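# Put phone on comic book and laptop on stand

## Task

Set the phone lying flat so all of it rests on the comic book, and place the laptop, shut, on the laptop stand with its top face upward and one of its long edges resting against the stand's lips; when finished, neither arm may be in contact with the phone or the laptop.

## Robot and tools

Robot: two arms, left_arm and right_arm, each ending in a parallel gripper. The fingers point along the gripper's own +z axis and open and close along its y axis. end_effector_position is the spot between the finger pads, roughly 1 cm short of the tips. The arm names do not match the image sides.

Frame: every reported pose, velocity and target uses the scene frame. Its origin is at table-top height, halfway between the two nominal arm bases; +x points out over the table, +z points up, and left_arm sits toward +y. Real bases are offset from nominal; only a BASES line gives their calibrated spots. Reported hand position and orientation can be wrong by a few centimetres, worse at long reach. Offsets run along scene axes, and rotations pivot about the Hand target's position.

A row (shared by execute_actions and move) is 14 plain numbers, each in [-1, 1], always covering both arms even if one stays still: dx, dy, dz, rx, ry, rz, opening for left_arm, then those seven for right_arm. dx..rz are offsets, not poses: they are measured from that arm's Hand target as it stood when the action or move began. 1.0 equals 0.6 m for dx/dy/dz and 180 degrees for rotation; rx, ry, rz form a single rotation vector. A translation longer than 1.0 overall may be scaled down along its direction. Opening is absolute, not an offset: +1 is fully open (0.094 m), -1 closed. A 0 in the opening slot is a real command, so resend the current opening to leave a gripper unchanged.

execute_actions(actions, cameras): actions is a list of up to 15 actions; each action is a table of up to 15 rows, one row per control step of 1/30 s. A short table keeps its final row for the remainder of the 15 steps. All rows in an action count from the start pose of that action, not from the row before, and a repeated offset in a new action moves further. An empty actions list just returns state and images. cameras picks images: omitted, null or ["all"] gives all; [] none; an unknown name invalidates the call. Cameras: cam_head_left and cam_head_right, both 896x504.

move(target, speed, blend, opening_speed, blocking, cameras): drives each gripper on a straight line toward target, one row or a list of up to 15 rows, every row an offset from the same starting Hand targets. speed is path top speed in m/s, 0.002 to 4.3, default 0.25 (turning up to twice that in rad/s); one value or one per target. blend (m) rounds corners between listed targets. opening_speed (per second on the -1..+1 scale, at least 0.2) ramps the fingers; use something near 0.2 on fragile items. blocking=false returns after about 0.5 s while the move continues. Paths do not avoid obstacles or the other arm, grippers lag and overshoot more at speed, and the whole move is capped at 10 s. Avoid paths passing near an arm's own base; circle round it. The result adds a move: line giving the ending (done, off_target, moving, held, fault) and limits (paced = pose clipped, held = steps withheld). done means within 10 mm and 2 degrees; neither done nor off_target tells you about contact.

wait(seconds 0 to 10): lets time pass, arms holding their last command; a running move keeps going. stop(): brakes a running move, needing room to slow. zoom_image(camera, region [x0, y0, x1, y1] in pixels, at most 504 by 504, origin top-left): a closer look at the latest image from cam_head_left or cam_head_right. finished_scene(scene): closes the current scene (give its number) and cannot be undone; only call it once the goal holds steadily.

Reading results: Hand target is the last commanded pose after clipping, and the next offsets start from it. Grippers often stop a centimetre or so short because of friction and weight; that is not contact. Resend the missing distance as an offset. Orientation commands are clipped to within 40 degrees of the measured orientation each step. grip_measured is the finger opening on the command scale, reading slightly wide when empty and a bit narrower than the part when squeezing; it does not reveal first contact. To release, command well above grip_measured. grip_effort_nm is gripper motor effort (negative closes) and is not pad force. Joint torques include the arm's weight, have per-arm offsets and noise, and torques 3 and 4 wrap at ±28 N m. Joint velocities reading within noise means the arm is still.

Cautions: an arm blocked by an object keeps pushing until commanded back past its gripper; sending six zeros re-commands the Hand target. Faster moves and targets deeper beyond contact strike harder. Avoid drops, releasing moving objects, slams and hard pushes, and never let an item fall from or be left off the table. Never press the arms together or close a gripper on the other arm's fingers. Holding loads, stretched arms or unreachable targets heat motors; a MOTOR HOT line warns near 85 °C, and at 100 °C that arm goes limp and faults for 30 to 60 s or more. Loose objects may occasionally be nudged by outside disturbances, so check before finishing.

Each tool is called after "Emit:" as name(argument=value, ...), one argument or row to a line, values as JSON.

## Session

Task done in scene 1. On to scene 2.

Emit:
execute_actions(
  actions=[],
)

Emit:
zoom_image(
  camera="cam_head_left",
  region=[200, 120, 500, 320],
)

Emit:
zoom_image(
  camera="cam_head_right",
  region=[200, 120, 500, 320],
)

Scene clock: 0.00 s.
left_arm: end_effector_position=(+0.5762, +0.0326, +0.2203) grip_measured=+1.000 grip_effort_nm=n/a end_effector_quat_wxyz=(+0.373, -0.189, +0.872, +0.255) | right_arm: end_effector_position=(+0.2773, -0.6663, +0.2408) grip_measured=+1.000 grip_effort_nm=n/a end_effector_quat_wxyz=(+0.133, +0.606, +0.784, +0.005)
Joint positions: left_arm=[-0.632 1.766 1.516 -1.115 -0.923 -0.928 0.094] | right_arm=[-0.891 1.408 1.311 -1.216 -0.069 0.44 0.094]
Joint velocities: within noise
Joint torques (N m): no reading
Motor temperatures (°C): left_arm=[23 25 32 24 27 23 27] | right_arm=[26 31 33 25 24 23 25]
Heat: left arm: hottest elbow 32 °C; right arm: hottest elbow 33 °C.
Hand target: left_arm +0.5823, +0.0284, +0.2385; +0.386, -0.198, +0.868, +0.242 | right_arm +0.2820, -0.6720, +0.2484; +0.142, +0.605, +0.783, +0.003
Tool commands: left_gripper/opening=+1.0 right_gripper/opening=+1.0

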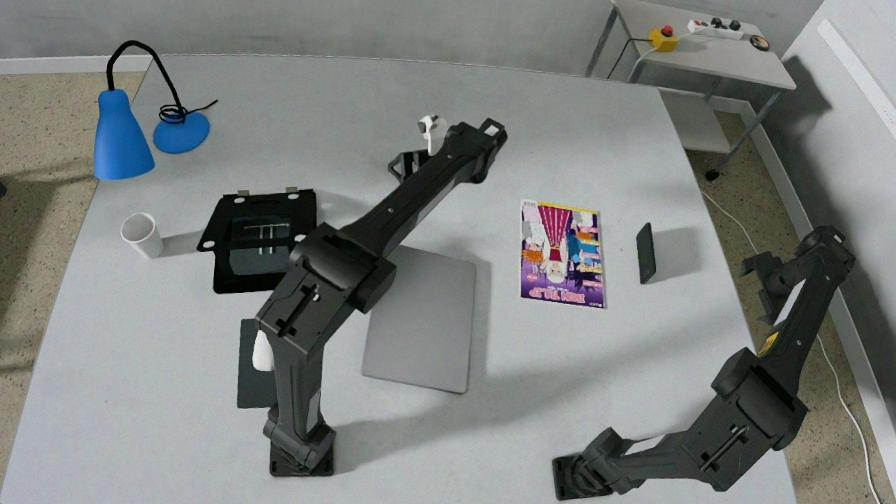

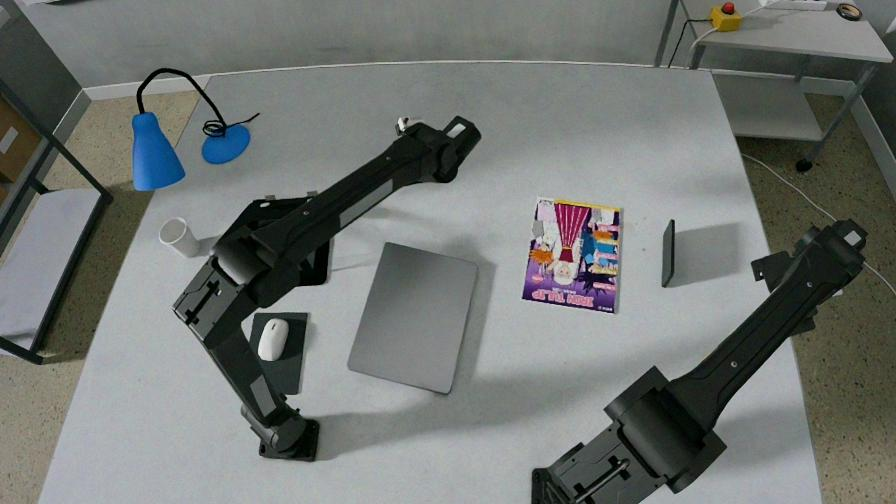

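Scaled by 1.680.

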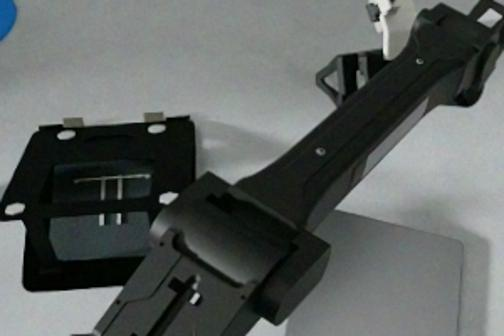

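Scaled by 1.680.

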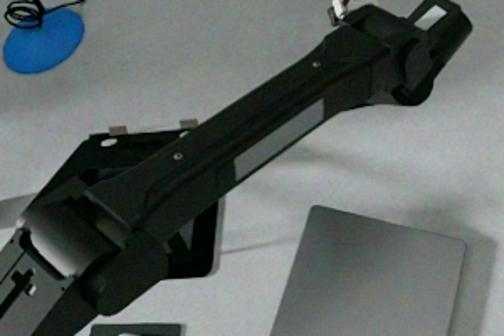

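Emit:
zoom_image(
  camera="cam_head_left",
  region=[600, 200, 700, 300],
)

Emit:
zoom_image(
  camera="cam_head_right",
  region=[620, 200, 720, 300],
)

Scaled by 5.040.

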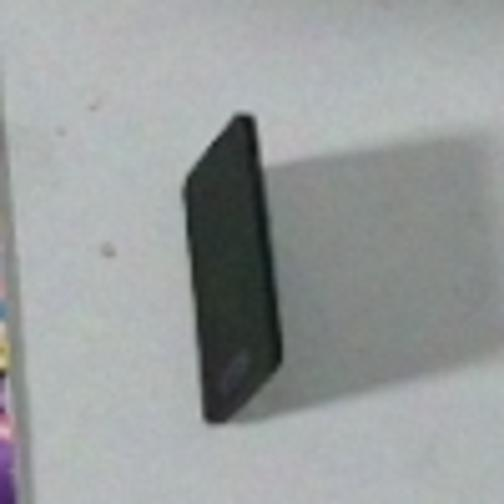

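Scaled by 5.040.

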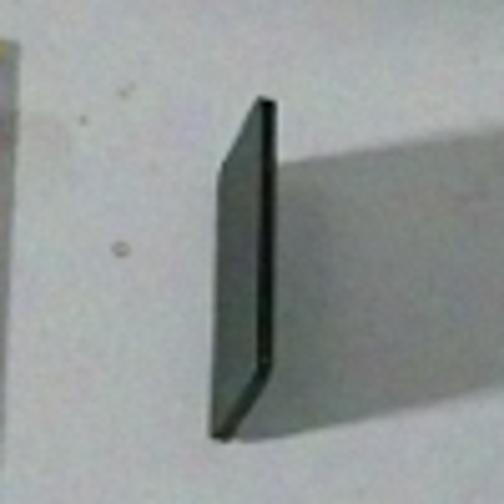

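Emit:
move(
  target=[
    [-0.2,0.1,0.05,-0.06,0.1,-0.05,1,0.3,0.16,0,0.0047,0.096,0.372,1],
    [-0.47,0.37,0.036,-0.161,0.257,-0.132,1,0.368,0.193,-0.16,0.0047,0.096,0.372,1],
  ],
  speed=0.4,
  blend=[0.04,0],
)

Emit:
zoom_image(
  camera="cam_head_left",
  region=[590, 170, 710, 290],
)

Emit:
zoom_image(
  camera="cam_head_left",
  region=[180, 170, 500, 410],
)

Scene clock: 41.17 s.
left_arm: end_effector_position=(+0.3051, +0.2469, +0.2611) grip_measured=+1.000 grip_effort_nm=0.022 end_effector_quat_wxyz=(+0.005, +0.002, +1.000, +0.001) | right_arm: end_effector_position=(+0.4997, -0.5604, +0.1754) grip_measured=+1.000 grip_effort_nm=-0.012 end_effector_quat_wxyz=(+0.015, +0.070, +0.997, -0.006)
Joint positions: left_arm=[-0.013 1.044 1.083 -1.599 -0.003 0.019 0.094] | right_arm=[-0.448 1.871 1.736 -1.404 -0.001 -0.302 0.094]
Joint velocities: within noise
Joint torques (N m): left_arm=[-0.5 -7.18 9.5 -0.14 0.08 0.08] | right_arm=[1.03 -19.19 8.25 0.57 0.07 0.23]
Motor temperatures (°C): left_arm=[23 28 36 24 27 23 27] | right_arm=[26 33 42 25 24 23 25]
Heat: left arm: hottest elbow 36 °C; right arm: hottest elbow 42 °C.
Hand target: left_arm +0.3004, +0.2504, +0.2601; +0.001, +0.000, +1.000, +0.000 | right_arm +0.5028, -0.5563, +0.1525; +0.000, +0.070, +0.998, +0.000
Off the commanded pose: left_arm 0.006 m, 1 deg | right_arm 0.024 m, 2 deg.
move: off_target (right_arm)

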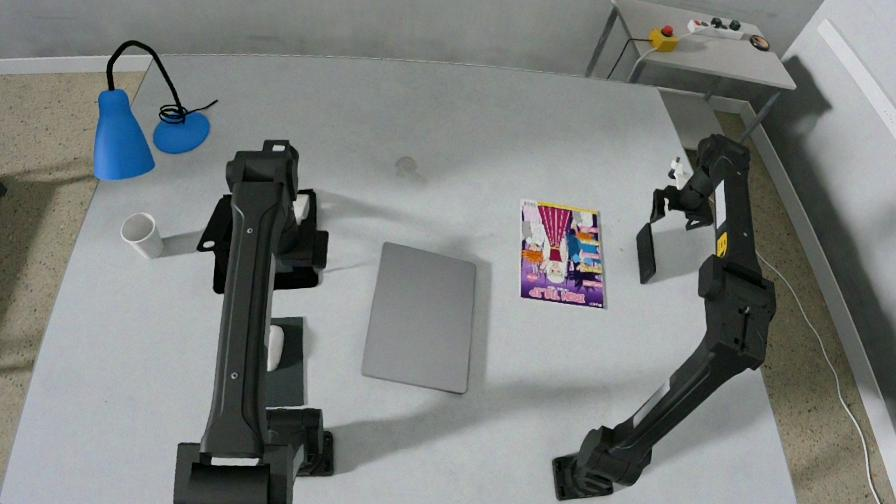

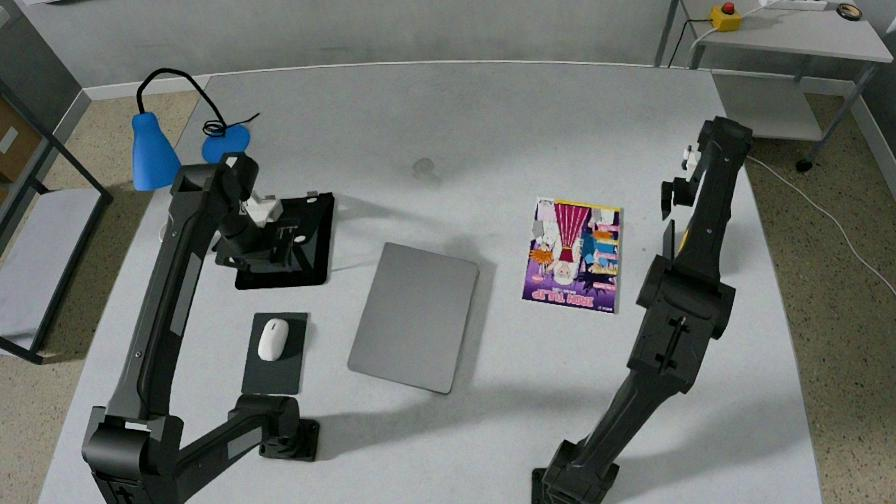

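Scaled by 4.200.

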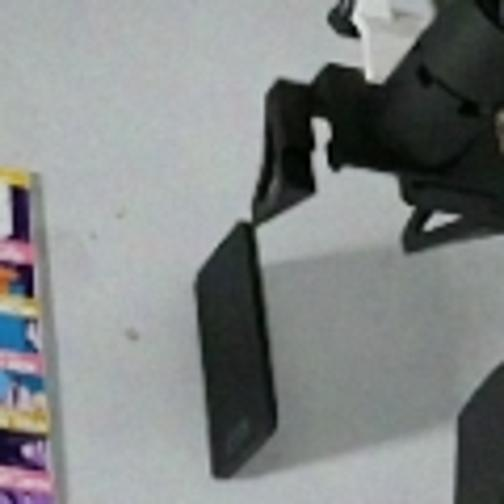

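Scaled by 1.575.

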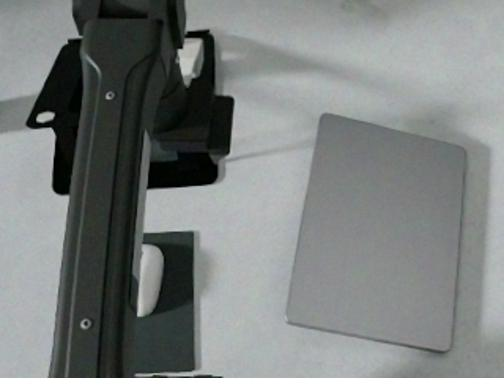

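Emit:
move(
  target=[
    [0,0,0,0,0,0,1,-0.02,0.019,-0.03,0,0,0,1],
    [0,0,0,0,0,0,1,-0.02,0.019,-0.175,0,0,0,1],
  ],
  speed=0.2,
  cameras=["cam_head_left"],
)

Emit:
zoom_image(
  camera="cam_head_left",
  region=[590, 170, 710, 290],
)

Scene clock: 47.67 s.
left_arm: end_effector_position=(+0.3051, +0.2469, +0.2611) grip_measured=+1.000 grip_effort_nm=0.022 end_effector_quat_wxyz=(+0.005, +0.002, +1.000, +0.001) | right_arm: end_effector_position=(+0.4893, -0.5519, +0.0648) grip_measured=+1.000 grip_effort_nm=-0.017 end_effector_quat_wxyz=(+0.011, +0.072, +0.997, -0.004)
Joint positions: left_arm=[-0.013 1.044 1.083 -1.599 -0.003 0.02 0.094] | right_arm=[-0.442 1.923 1.514 -1.139 -0.001 -0.293 0.094]
Joint velocities: within noise
Joint torques (N m): left_arm=[-0.5 -7.77 9.58 0.05 0.09 0.08] | right_arm=[1.44 -20.48 7.36 0.57 0.08 0.22]
Motor temperatures (°C): left_arm=[23 28 36 24 27 23 27] | right_arm=[26 34 41 25 24 23 25]
Heat: left arm: hottest elbow 36 °C; right arm: hottest elbow 41 °C.
Hand target: left_arm +0.3004, +0.2504, +0.2601; +0.001, +0.000, +1.000, +0.000 | right_arm +0.4909, -0.5447, +0.0474; +0.000, +0.069, +0.998, +0.000
Off the commanded pose: left_arm 0.006 m, 1 deg | right_arm 0.019 m, 1 deg.
move: off_target (right_arm)
Images, in order (width x height): cam_head_left 896x504.

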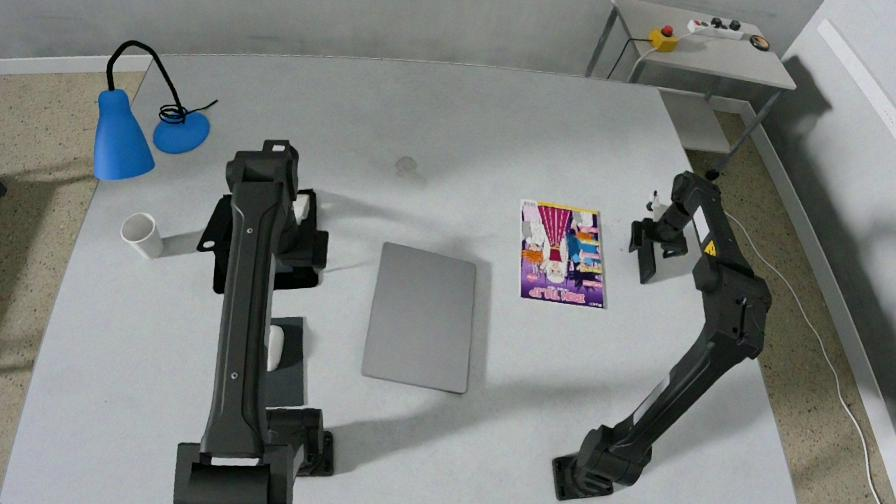

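Scaled by 4.200.

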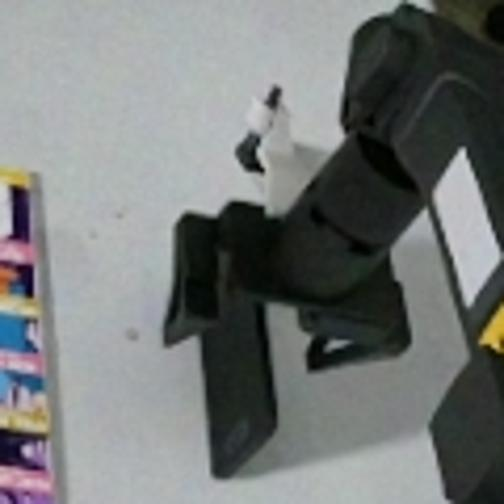

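Emit:
move(
  target=[
    [0,0,0,0,0,0,1,0.012,-0.005,0,0,0,0,1],
    [0,0,0,0,0,0,1,0.012,-0.005,0,0,0,0,-0.95],
  ],
  opening_speed=0.9,
  speed=0.2,
  cameras=[],
)

Scene clock: 53.77 s.
left_arm: end_effector_position=(+0.3051, +0.2469, +0.2611) grip_measured=+1.000 grip_effort_nm=0.027 end_effector_quat_wxyz=(+0.005, +0.002, +1.000, +0.001) | right_arm: end_effector_position=(+0.4888, -0.5515, +0.0597) grip_measured=-0.845 grip_effort_nm=-1.013 end_effector_quat_wxyz=(+0.006, +0.072, +0.997, -0.003)
Joint positions: left_arm=[-0.013 1.044 1.083 -1.599 -0.003 0.02 0.094] | right_arm=[-0.442 1.932 1.514 -1.139 0.002 -0.292 0.007]
Joint velocities: within noise
Joint torques (N m): left_arm=[-0.56 -7.36 9.59 0.16 0.11 0.1] | right_arm=[1.32 -19.43 9.61 0.2 -0.02 0.21]
Motor temperatures (°C): left_arm=[23 27 36 24 27 23 27] | right_arm=[26 34 41 25 24 23 25]
Heat: left arm: hottest elbow 36 °C; right arm: hottest elbow 41 °C.
Hand target: left_arm +0.3004, +0.2504, +0.2601; +0.001, +0.000, +1.000, +0.000 | right_arm +0.4981, -0.5477, +0.0476; +0.000, +0.069, +0.998, +0.000
Off the commanded pose: left_arm 0.006 m, 1 deg | right_arm 0.016 m, 1 deg.
move: off_target (right_arm); target 2's new opening was sent with right_arm's hand 0.016 m and 1 deg from that target
No camera images: "cameras" was empty.

Emit:
move(
  target=[
    [0,0,0,-0.1,-0.02,0.03,1,0,0,0.23,0,0,0,-0.95],
    [0,-0.083,-0.1,-0.383,-0.085,0.121,1,0.003,0.32,0.2,0.374,-0.053,0,-0.95],
    [0,-0.083,-0.1,-0.383,-0.085,0.121,1,0.003,0.335,0.035,0.374,-0.053,0,-0.95],
  ],
  speed=[0.35,0.35,0.2],
  blend=[0.05,0,0],
)

Emit:
zoom_image(
  camera="cam_head_left",
  region=[480, 160, 680, 360],
)

Emit:
zoom_image(
  camera="cam_head_right",
  region=[480, 160, 680, 360],
)

Scene clock: 67.87 s.
left_arm: end_effector_position=(+0.3006, +0.1977, +0.2040) grip_measured=+1.000 grip_effort_nm=0.012 end_effector_quat_wxyz=(+0.125, -0.167, +0.802, -0.559) | right_arm: end_effector_position=(+0.4980, -0.3532, +0.0726) grip_measured=-0.846 grip_effort_nm=-1.038 end_effector_quat_wxyz=(+0.043, +0.059, +0.829, +0.554)
Joint positions: left_arm=[0.439 1.033 0.618 -1.269 1.218 0.135 0.094] | right_arm=[-0.384 2.087 1.463 -1.451 -1.12 -0.557 0.007]
Joint velocities: within noise
Joint torques (N m): left_arm=[-0.85 -4.72 8.24 0.5 0.72 -0.01] | right_arm=[1.2 -22.24 6.35 -0.4 -0.75 0.13]
Motor temperatures (°C): left_arm=[23 27 36 24 27 23 27] | right_arm=[26 36 41 25 24 23 26]
Heat: left arm: hottest elbow 36 °C; right arm: hottest elbow 41 °C.
Hand target: left_arm +0.3003, +0.2006, +0.2001; +0.125, -0.178, +0.799, -0.561 | right_arm +0.4999, -0.3468, +0.0685; +0.040, +0.058, +0.827, +0.557
Off the commanded pose: left_arm 0.005 m, 1 deg | right_arm 0.008 m, 1 deg.
move: done

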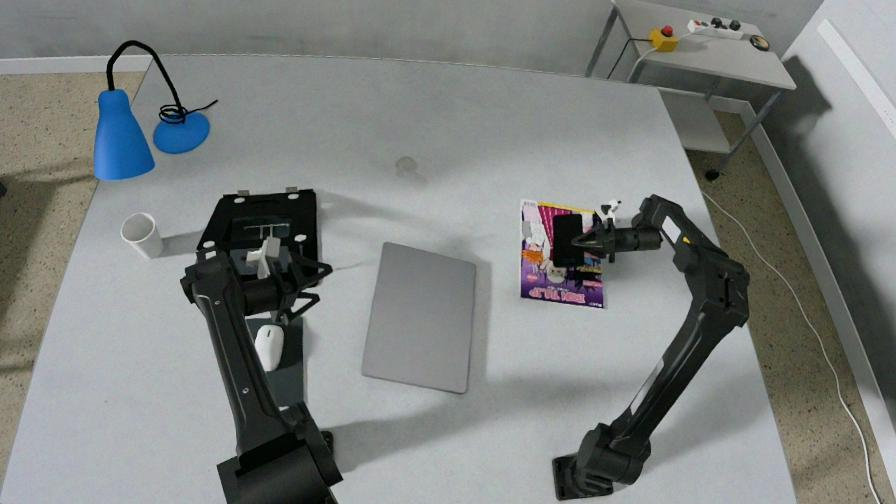

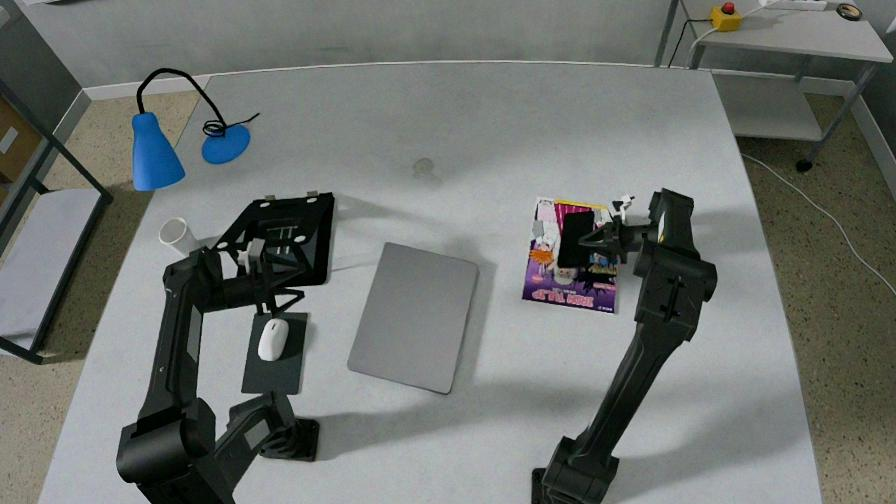

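Scaled by 2.520.

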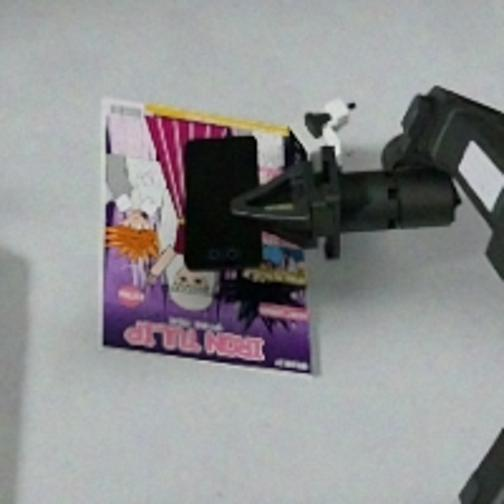

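Scaled by 2.520.

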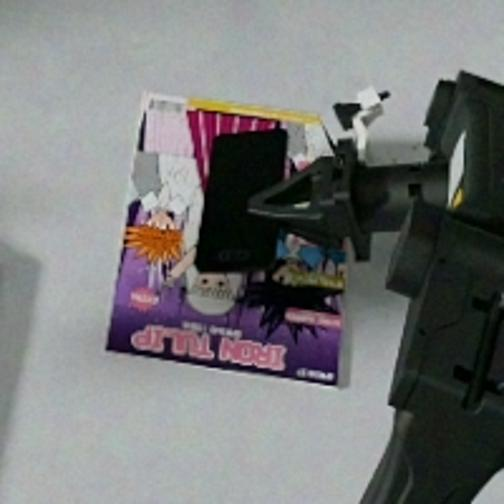

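Emit:
move(
  target=[
    [0.016,-0.05,-0.15,0,0,0,0.2,0,0,-0.065,0,0,0,-0.95],
    [0.016,-0.05,-0.15,0,0,0,0.2,0,0,-0.057,0,0,0,-0.6],
    [0.016,-0.05,-0.15,0,0,0,0.2,-0.025,-0.2,-0.06,0,0,0,-0.6],
  ],
  speed=0.12,
  opening_speed=0.5,
)

Emit:
zoom_image(
  camera="cam_head_left",
  region=[480, 160, 680, 360],
)

Emit:
zoom_image(
  camera="cam_head_left",
  region=[250, 220, 500, 420],
)

Emit:
zoom_image(
  camera="cam_head_right",
  region=[250, 220, 500, 420],
)

Scene clock: 78.30 s.
left_arm: end_effector_position=(+0.3123, +0.1752, +0.1113) grip_measured=+0.202 grip_effort_nm=-0.085 end_effector_quat_wxyz=(+0.127, -0.183, +0.798, -0.561) | right_arm: end_effector_position=(+0.4757, -0.4571, +0.0378) grip_measured=-0.601 grip_effort_nm=0.061 end_effector_quat_wxyz=(+0.048, +0.066, +0.834, +0.546)
Joint positions: left_arm=[0.328 1.153 0.394 -0.564 1.214 -0.266 0.056] | right_arm=[-0.569 2.232 1.598 -1.665 -1.008 -0.822 0.019]
Joint velocities: within noise
Joint torques (N m): left_arm=[-2.78 -6.3 7.08 1.24 0.44 -0.06] | right_arm=[-0.09 -21.36 9.46 -1.39 -0.39 0.05]
Motor temperatures (°C): left_arm=[23 26 36 24 27 23 27] | right_arm=[26 36 40 25 24 23 26]
Heat: left arm: hottest elbow 36 °C; right arm: hottest elbow 40 °C.
Hand target: left_arm +0.3099, +0.1706, +0.1101; +0.125, -0.178, +0.799, -0.561 | right_arm +0.4849, -0.4667, +0.0324; +0.040, +0.058, +0.827, +0.557
Off the commanded pose: left_arm 0.005 m, 1 deg | right_arm 0.014 m, 2 deg.
joint sent to its limit (right arm) — joint 4 (wrist pitch), lower limit. The joint targets still meet the commanded pose.
move: off_target (right_arm); target 2's new opening was sent with right_arm's hand 0.013 m and 1 deg from that target

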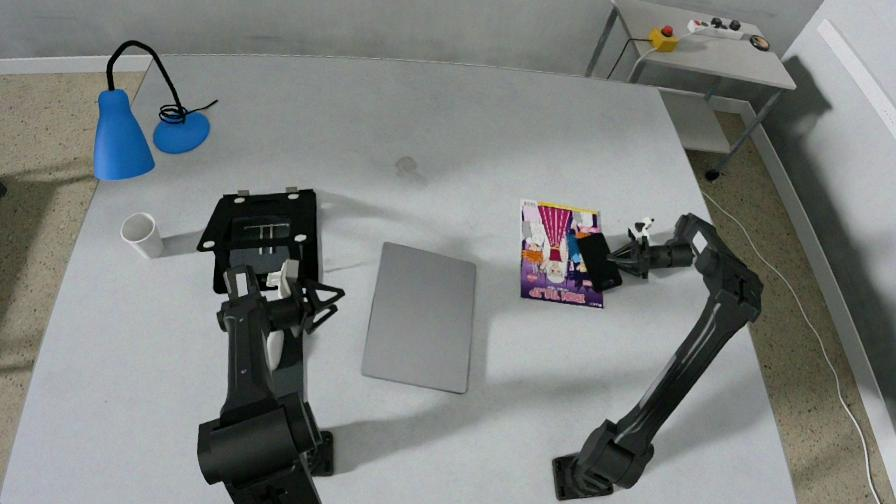

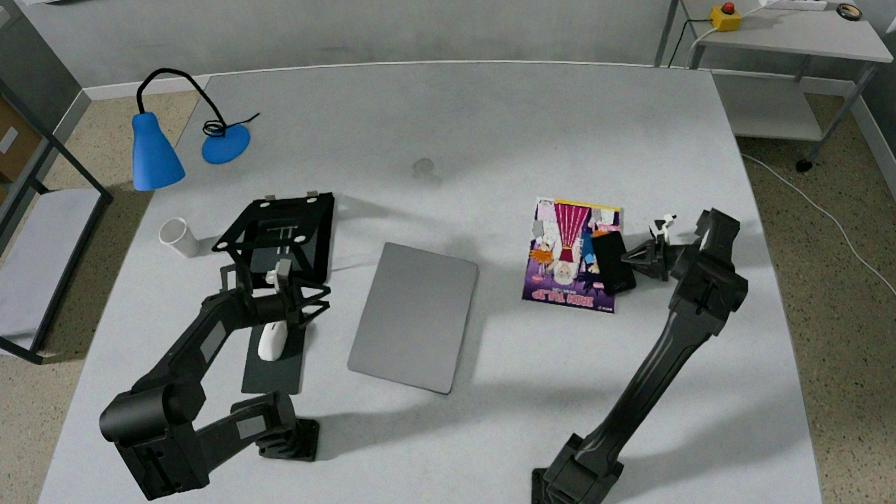

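Scaled by 2.520.

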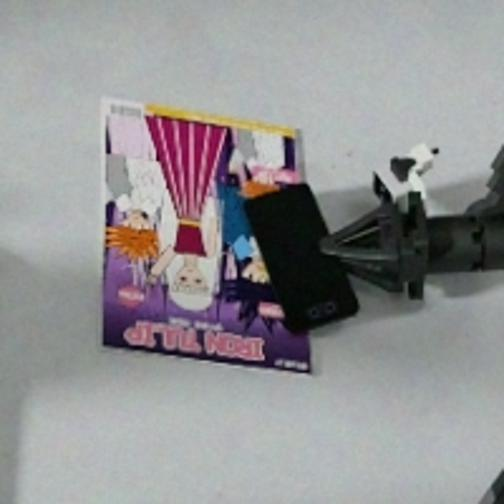

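Scaled by 2.016.

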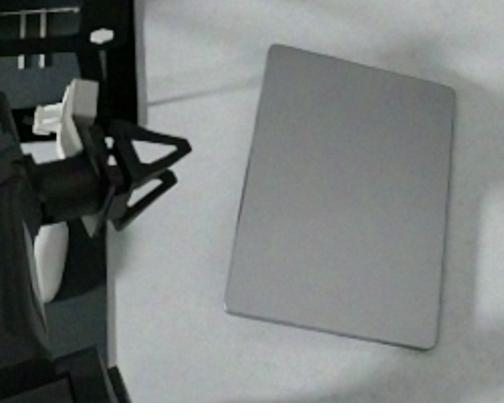

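Scaled by 2.016.

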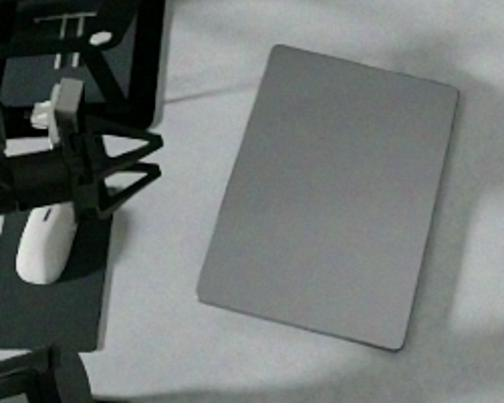

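Emit:
move(
  target=[
    [0,0,0,0,0,0,0.2,0.01,0.075,-0.005,0,0,0,-0.6],
    [0,0,0,0,0,0,0.2,0.01,0.075,-0.005,0,0,0,-0.95],
  ],
  speed=0.1,
  opening_speed=0.5,
  cameras=["cam_head_left"],
)

Emit:
zoom_image(
  camera="cam_head_left",
  region=[480, 160, 680, 360],
)

Scene clock: 89.90 s.
left_arm: end_effector_position=(+0.3123, +0.1751, +0.1113) grip_measured=+0.202 grip_effort_nm=-0.085 end_effector_quat_wxyz=(+0.127, -0.183, +0.798, -0.561) | right_arm: end_effector_position=(+0.4944, -0.4249, +0.0404) grip_measured=-0.846 grip_effort_nm=-0.999 end_effector_quat_wxyz=(+0.053, +0.052, +0.827, +0.557)
Joint positions: left_arm=[0.327 1.153 0.394 -0.564 1.214 -0.266 0.056] | right_arm=[-0.506 2.232 1.598 -1.633 -1.062 -0.796 0.007]
Joint velocities: within noise
Joint torques (N m): left_arm=[-3.19 -6.71 7.05 1.4 0.52 0] | right_arm=[1.08 -23 5.42 -0.58 -0.11 0.2]
Motor temperatures (°C): left_arm=[23 26 35 24 27 23 27] | right_arm=[26 37 40 25 24 23 25]
Heat: left arm: hottest elbow 35 °C; right arm: hottest elbow 40 °C.
Hand target: left_arm +0.3099, +0.1705, +0.1101; +0.125, -0.178, +0.799, -0.561 | right_arm +0.4908, -0.4217, +0.0294; +0.040, +0.058, +0.827, +0.557
Off the commanded pose: left_arm 0.005 m, 1 deg | right_arm 0.012 m, 2 deg.
move: off_target (right_arm)
Images, in order (width x height): cam_head_left 896x504.

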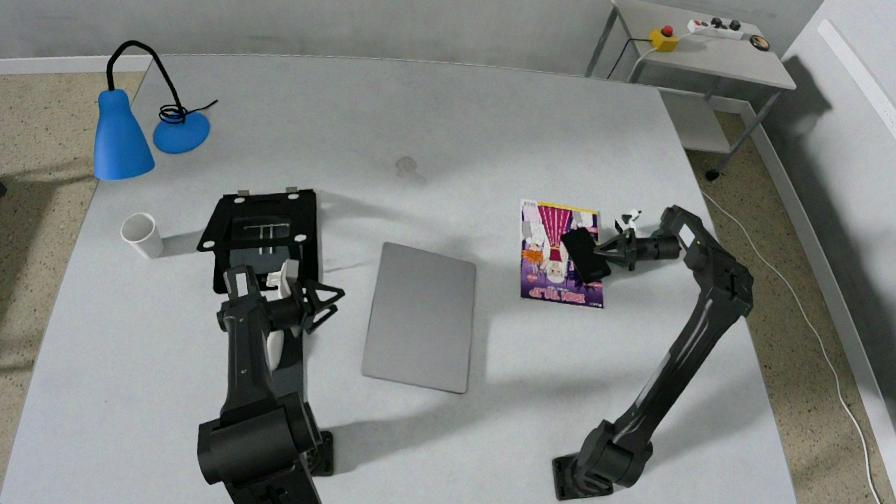

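Scaled by 2.520.

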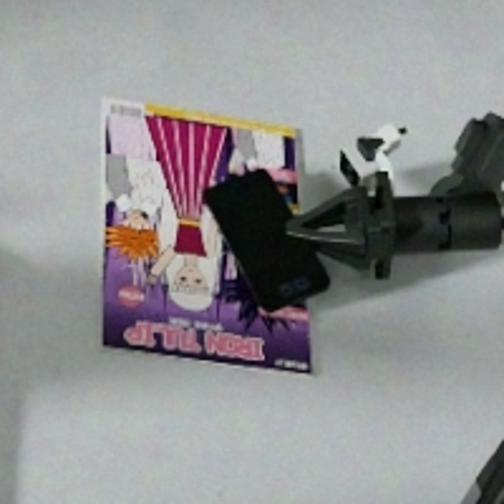

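Emit:
move(
  target=[
    [0,0,0,0,0,0,0.2,0,0,0.07,0,0,0,-0.95],
    [0,0,0,0,0,0,0.2,-0.005,0.14,0.07,0,0,-0.139,-0.95],
    [0,0,0,0,0,0,0.2,-0.005,0.14,0.01,0,0,-0.139,-0.95],
  ],
  speed=[0.15,0.2,0.1],
)

Emit:
zoom_image(
  camera="cam_head_left",
  region=[480, 160, 680, 360],
)

Emit:
zoom_image(
  camera="cam_head_right",
  region=[480, 160, 680, 360],
)

Scene clock: 102.47 s.
left_arm: end_effector_position=(+0.3123, +0.1751, +0.1113) grip_measured=+0.202 grip_effort_nm=-0.085 end_effector_quat_wxyz=(+0.127, -0.183, +0.798, -0.561) | right_arm: end_effector_position=(+0.4927, -0.3429, +0.0429) grip_measured=-0.850 grip_effort_nm=-1.038 end_effector_quat_wxyz=(+0.170, +0.222, +0.794, +0.540)
Joint positions: left_arm=[0.327 1.153 0.394 -0.564 1.214 -0.266 0.056] | right_arm=[-0.374 1.868 0.951 -0.159 -1.151 0.502 0.007]
Joint velocities: within noise
Joint torques (N m): left_arm=[-1.85 -7 6.93 1.05 0.47 0.04] | right_arm=[1.03 -18.55 4.7 1.03 0.15 0.34]
Motor temperatures (°C): left_arm=[23 26 35 24 27 23 27] | right_arm=[26 38 39 25 24 23 26]
Heat: left arm: hottest elbow 35 °C; right arm: hottest elbow 39 °C.
Hand target: left_arm +0.3099, +0.1705, +0.1101; +0.125, -0.177, +0.799, -0.561 | right_arm +0.4878, -0.3378, +0.0354; +0.159, +0.235, +0.795, +0.536
Off the commanded pose: left_arm 0.005 m, 1 deg | right_arm 0.010 m, 2 deg.
move: done

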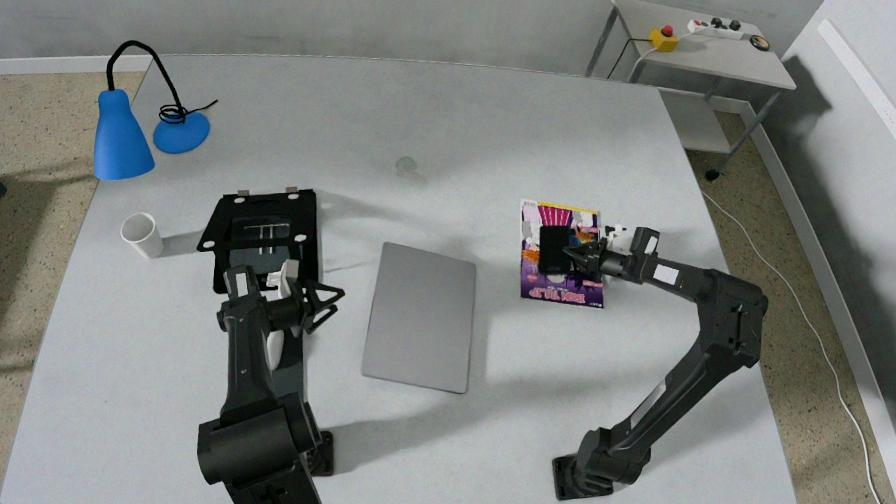

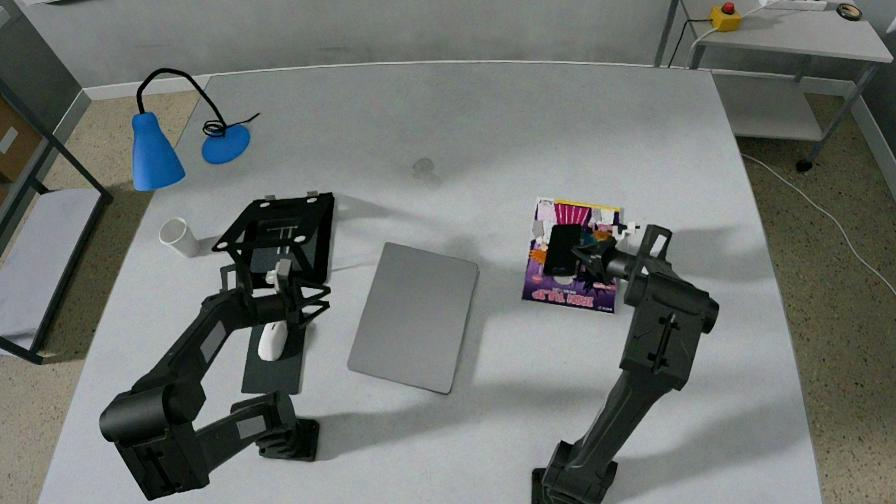

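Scaled by 2.520.

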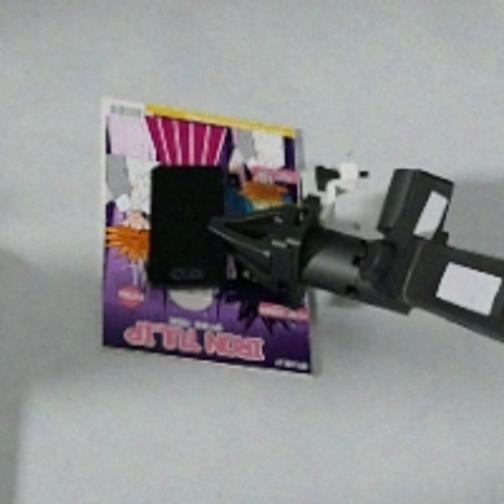

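Scaled by 2.520.

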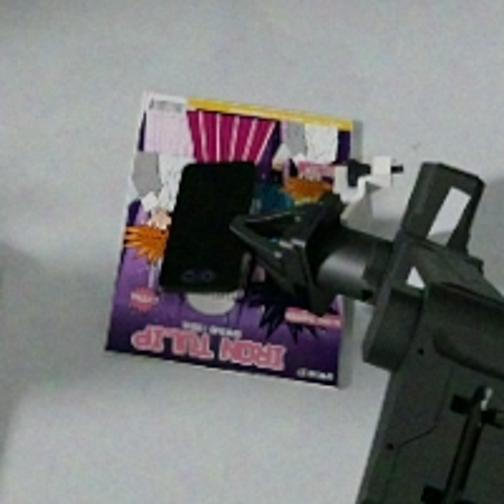

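Emit:
move(
  target=[
    [0,0,0,0,0,0,0.2,0,0,0.008,0,0,0,-0.6],
    [0,0,0,0,0,0,0.2,-0.1,-0.15,0.0,0,0,0,-0.6],
  ],
  speed=[0.1,0.35],
  opening_speed=0.5,
  cameras=["cam_head_left"],
)

Emit:
zoom_image(
  camera="cam_head_left",
  region=[480, 160, 680, 360],
)

Scene clock: 109.80 s.
left_arm: end_effector_position=(+0.3123, +0.1751, +0.1113) grip_measured=+0.202 grip_effort_nm=-0.085 end_effector_quat_wxyz=(+0.127, -0.183, +0.798, -0.561) | right_arm: end_effector_position=(+0.4160, -0.4204, +0.0378) grip_measured=-0.601 grip_effort_nm=0.056 end_effector_quat_wxyz=(+0.157, +0.240, +0.793, +0.537)
Joint positions: left_arm=[0.327 1.153 0.394 -0.564 1.214 -0.266 0.056] | right_arm=[-0.604 1.866 0.974 -0.728 -1.188 -0.044 0.019]
Joint velocities: within noise
Joint torques (N m): left_arm=[-2.55 -6.59 6.8 1.18 0.45 0.02] | right_arm=[0.62 -15.44 8.39 -0.16 -0.5 0.02]
Motor temperatures (°C): left_arm=[23 26 35 24 27 23 27] | right_arm=[26 38 38 25 24 23 26]
Heat: left arm: hottest elbow 35 °C; right arm: hottest shoulder 38 °C.
Hand target: left_arm +0.3099, +0.1705, +0.1101; +0.125, -0.177, +0.799, -0.561 | right_arm +0.4279, -0.4278, +0.0354; +0.159, +0.235, +0.795, +0.536
Off the commanded pose: left_arm 0.005 m, 1 deg | right_arm 0.014 m, 1 deg.
move: off_target (right_arm)
Images, in order (width x height): cam_head_left 896x504.

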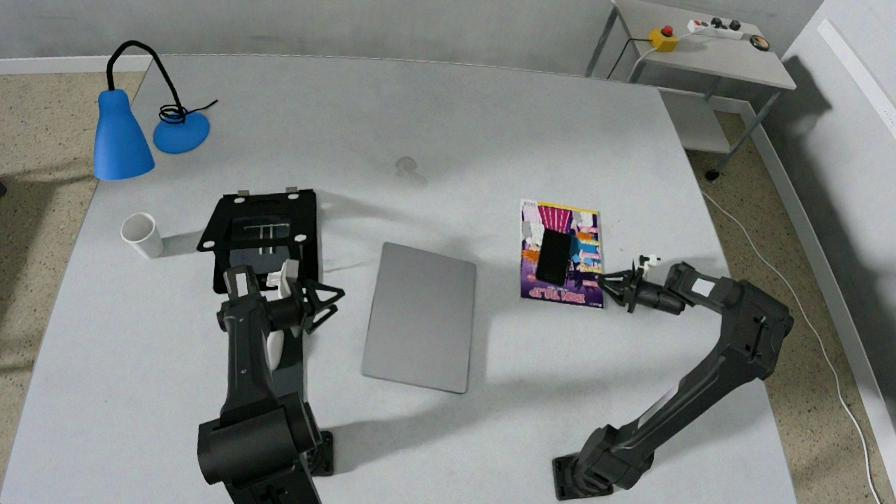

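Scaled by 2.520.

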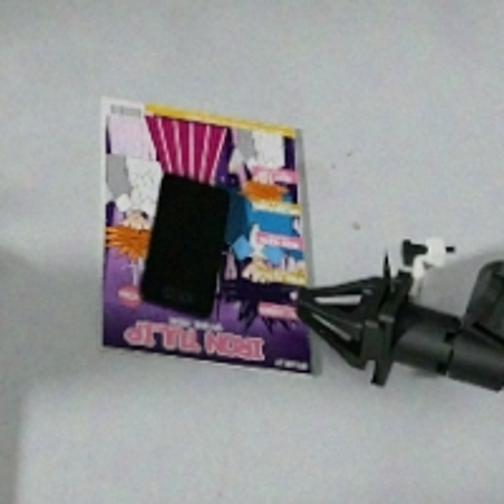

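Emit:
move(
  target=[
    [0,0,0,0,0,0,0.2,-0.06,-0.1,0.3,0,0,0,-0.6],
    [-0.04,-0.03,-0.04,0,0,-0.039,0.2,-0.205,0.521,0.275,-0.402,-0.175,0.542,-0.6],
    [-0.0415,-0.0675,-0.124,0,0,-0.039,0.2,-0.205,0.521,-0.042,-0.402,-0.175,0.542,1],
  ],
  speed=[0.35,0.4,0.25],
  blend=[0.05,0,0],
)

Emit:
zoom_image(
  camera="cam_head_left",
  region=[250, 220, 500, 420],
)

Emit:
zoom_image(
  camera="cam_head_right",
  region=[250, 220, 500, 420],
)

Scene clock: 129.60 s.
left_arm: end_effector_position=(+0.2894, +0.1346, +0.0390) grip_measured=+0.202 grip_effort_nm=-0.085 end_effector_quat_wxyz=(+0.098, -0.129, +0.808, -0.567) | right_arm: end_effector_position=(+0.3082, -0.1164, +0.0200) grip_measured=+0.998 grip_effort_nm=0.066 end_effector_quat_wxyz=(+0.009, -0.637, +0.771, +0.000)
Joint positions: left_arm=[0.188 1.415 0.273 -0.122 1.209 -0.313 0.056] | right_arm=[0.514 1.57 0.879 -0.862 -0.003 -0.862 0.094]
Joint velocities: within noise
Joint torques (N m): left_arm=[-2.67 -6.59 4.04 1.29 0.48 0.04] | right_arm=[1.08 -12.57 6.28 0.55 0.05 0.09]
Motor temperatures (°C): left_arm=[23 26 34 24 27 23 27] | right_arm=[26 37 39 25 24 23 25]
Heat: left arm: hottest elbow 34 °C; right arm: hottest elbow 39 °C.
Hand target: left_arm +0.2850, +0.1301, +0.0357; +0.090, -0.128, +0.808, -0.567 | right_arm +0.3049, -0.1152, +0.0103; +0.001, -0.643, +0.766, +0.000
Off the commanded pose: left_arm 0.007 m, 1 deg | right_arm 0.010 m, 1 deg.
move: done

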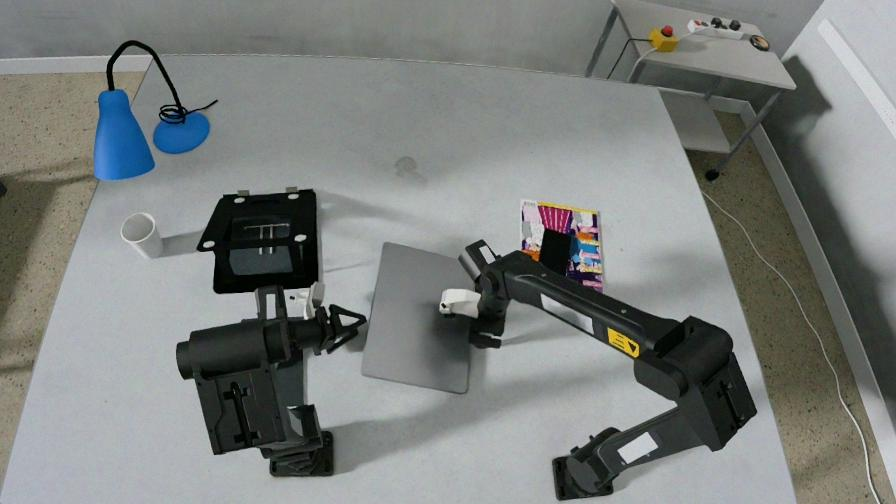

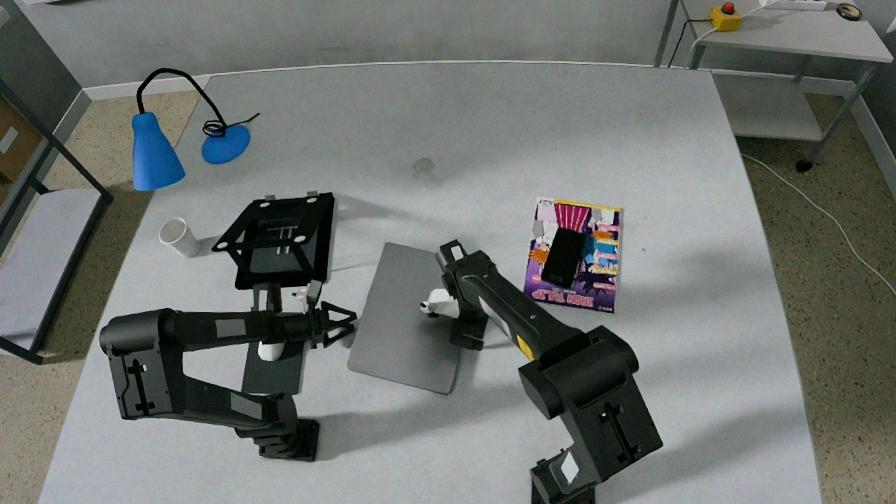

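Scaled by 2.016.

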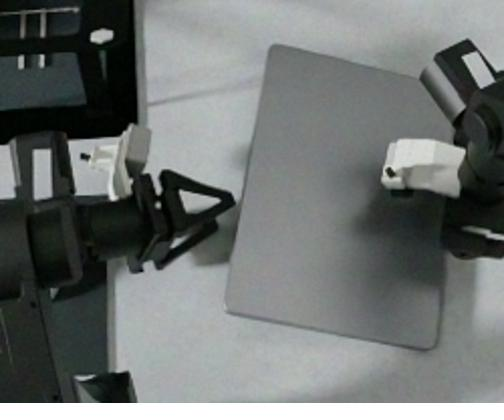

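Scaled by 2.016.

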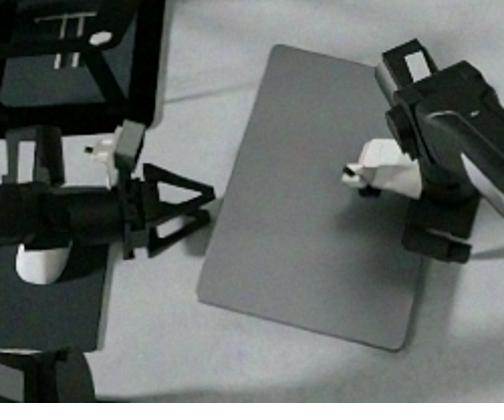

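Emit:
move(
  target=[
    [0.083,-0.02,0.0,0,0,-0.03,0.2,0,0,0,0,0,0,1],
    [0.088,-0.11,-0.005,0,0,-0.044,0.2,0,0,0,0,0,0,1],
  ],
  speed=[0.15,0.1],
)

Emit:
zoom_image(
  camera="cam_head_left",
  region=[250, 220, 500, 420],
)

Emit:
zoom_image(
  camera="cam_head_right",
  region=[300, 240, 450, 360],
)

Scene clock: 135.67 s.
left_arm: end_effector_position=(+0.3391, +0.0686, +0.0349) grip_measured=+0.202 grip_effort_nm=-0.081 end_effector_quat_wxyz=(+0.055, -0.075, +0.815, -0.572) | right_arm: end_effector_position=(+0.3082, -0.1164, +0.0200) grip_measured=+0.999 grip_effort_nm=0.071 end_effector_quat_wxyz=(+0.009, -0.637, +0.771, +0.000)
Joint positions: left_arm=[-0.082 1.58 0.398 0.194 1.151 -0.622 0.056] | right_arm=[0.514 1.57 0.879 -0.862 -0.003 -0.862 0.094]
Joint velocities: within noise
Joint torques (N m): left_arm=[-2.37 -8.23 4.88 1.74 0.34 -0.06] | right_arm=[0.91 -12.57 6.3 0.5 0.05 0.08]
Motor temperatures (°C): left_arm=[23 26 34 24 27 23 27] | right_arm=[26 36 39 25 24 23 25]
Heat: left arm: hottest elbow 34 °C; right arm: hottest elbow 39 °C.
Hand target: left_arm +0.3379, +0.0640, +0.0327; +0.051, -0.072, +0.815, -0.572 | right_arm +0.3049, -0.1152, +0.0103; +0.001, -0.643, +0.766, +0.000
Off the commanded pose: left_arm 0.005 m, 1 deg | right_arm 0.010 m, 1 deg.
move: done

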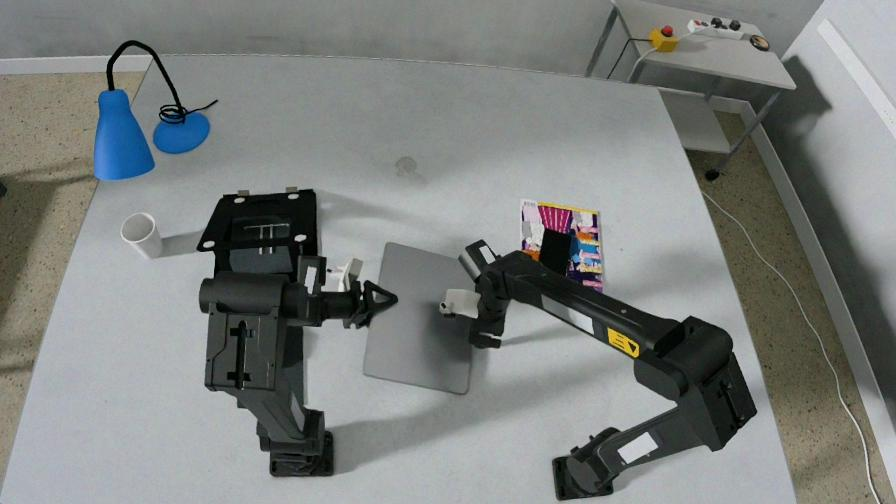

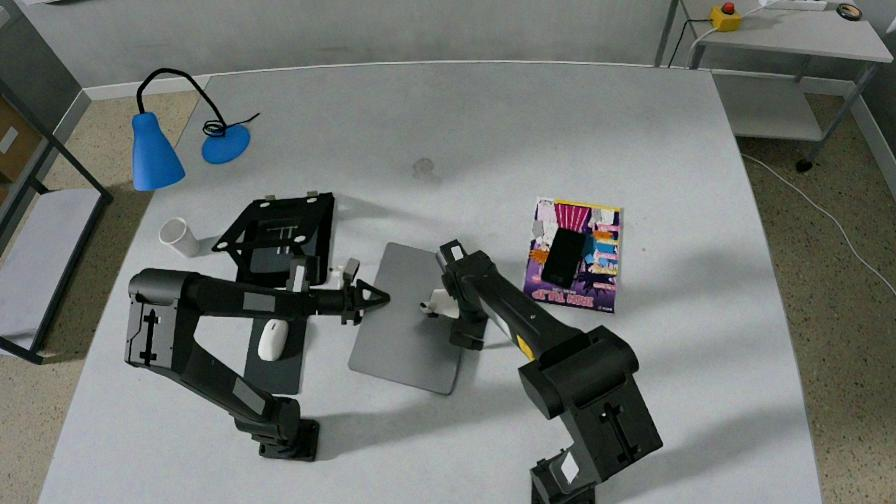

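Scaled by 2.016.

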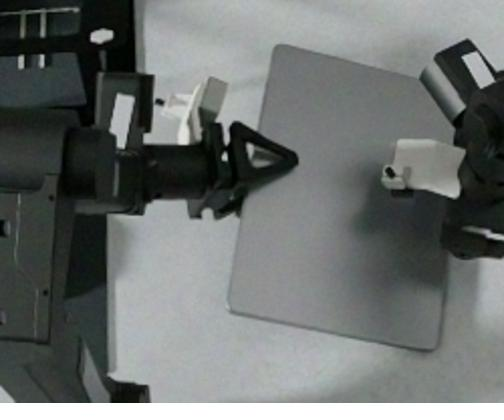

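Scaled by 3.360.

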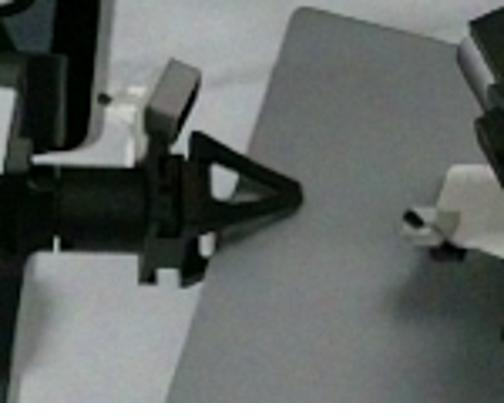

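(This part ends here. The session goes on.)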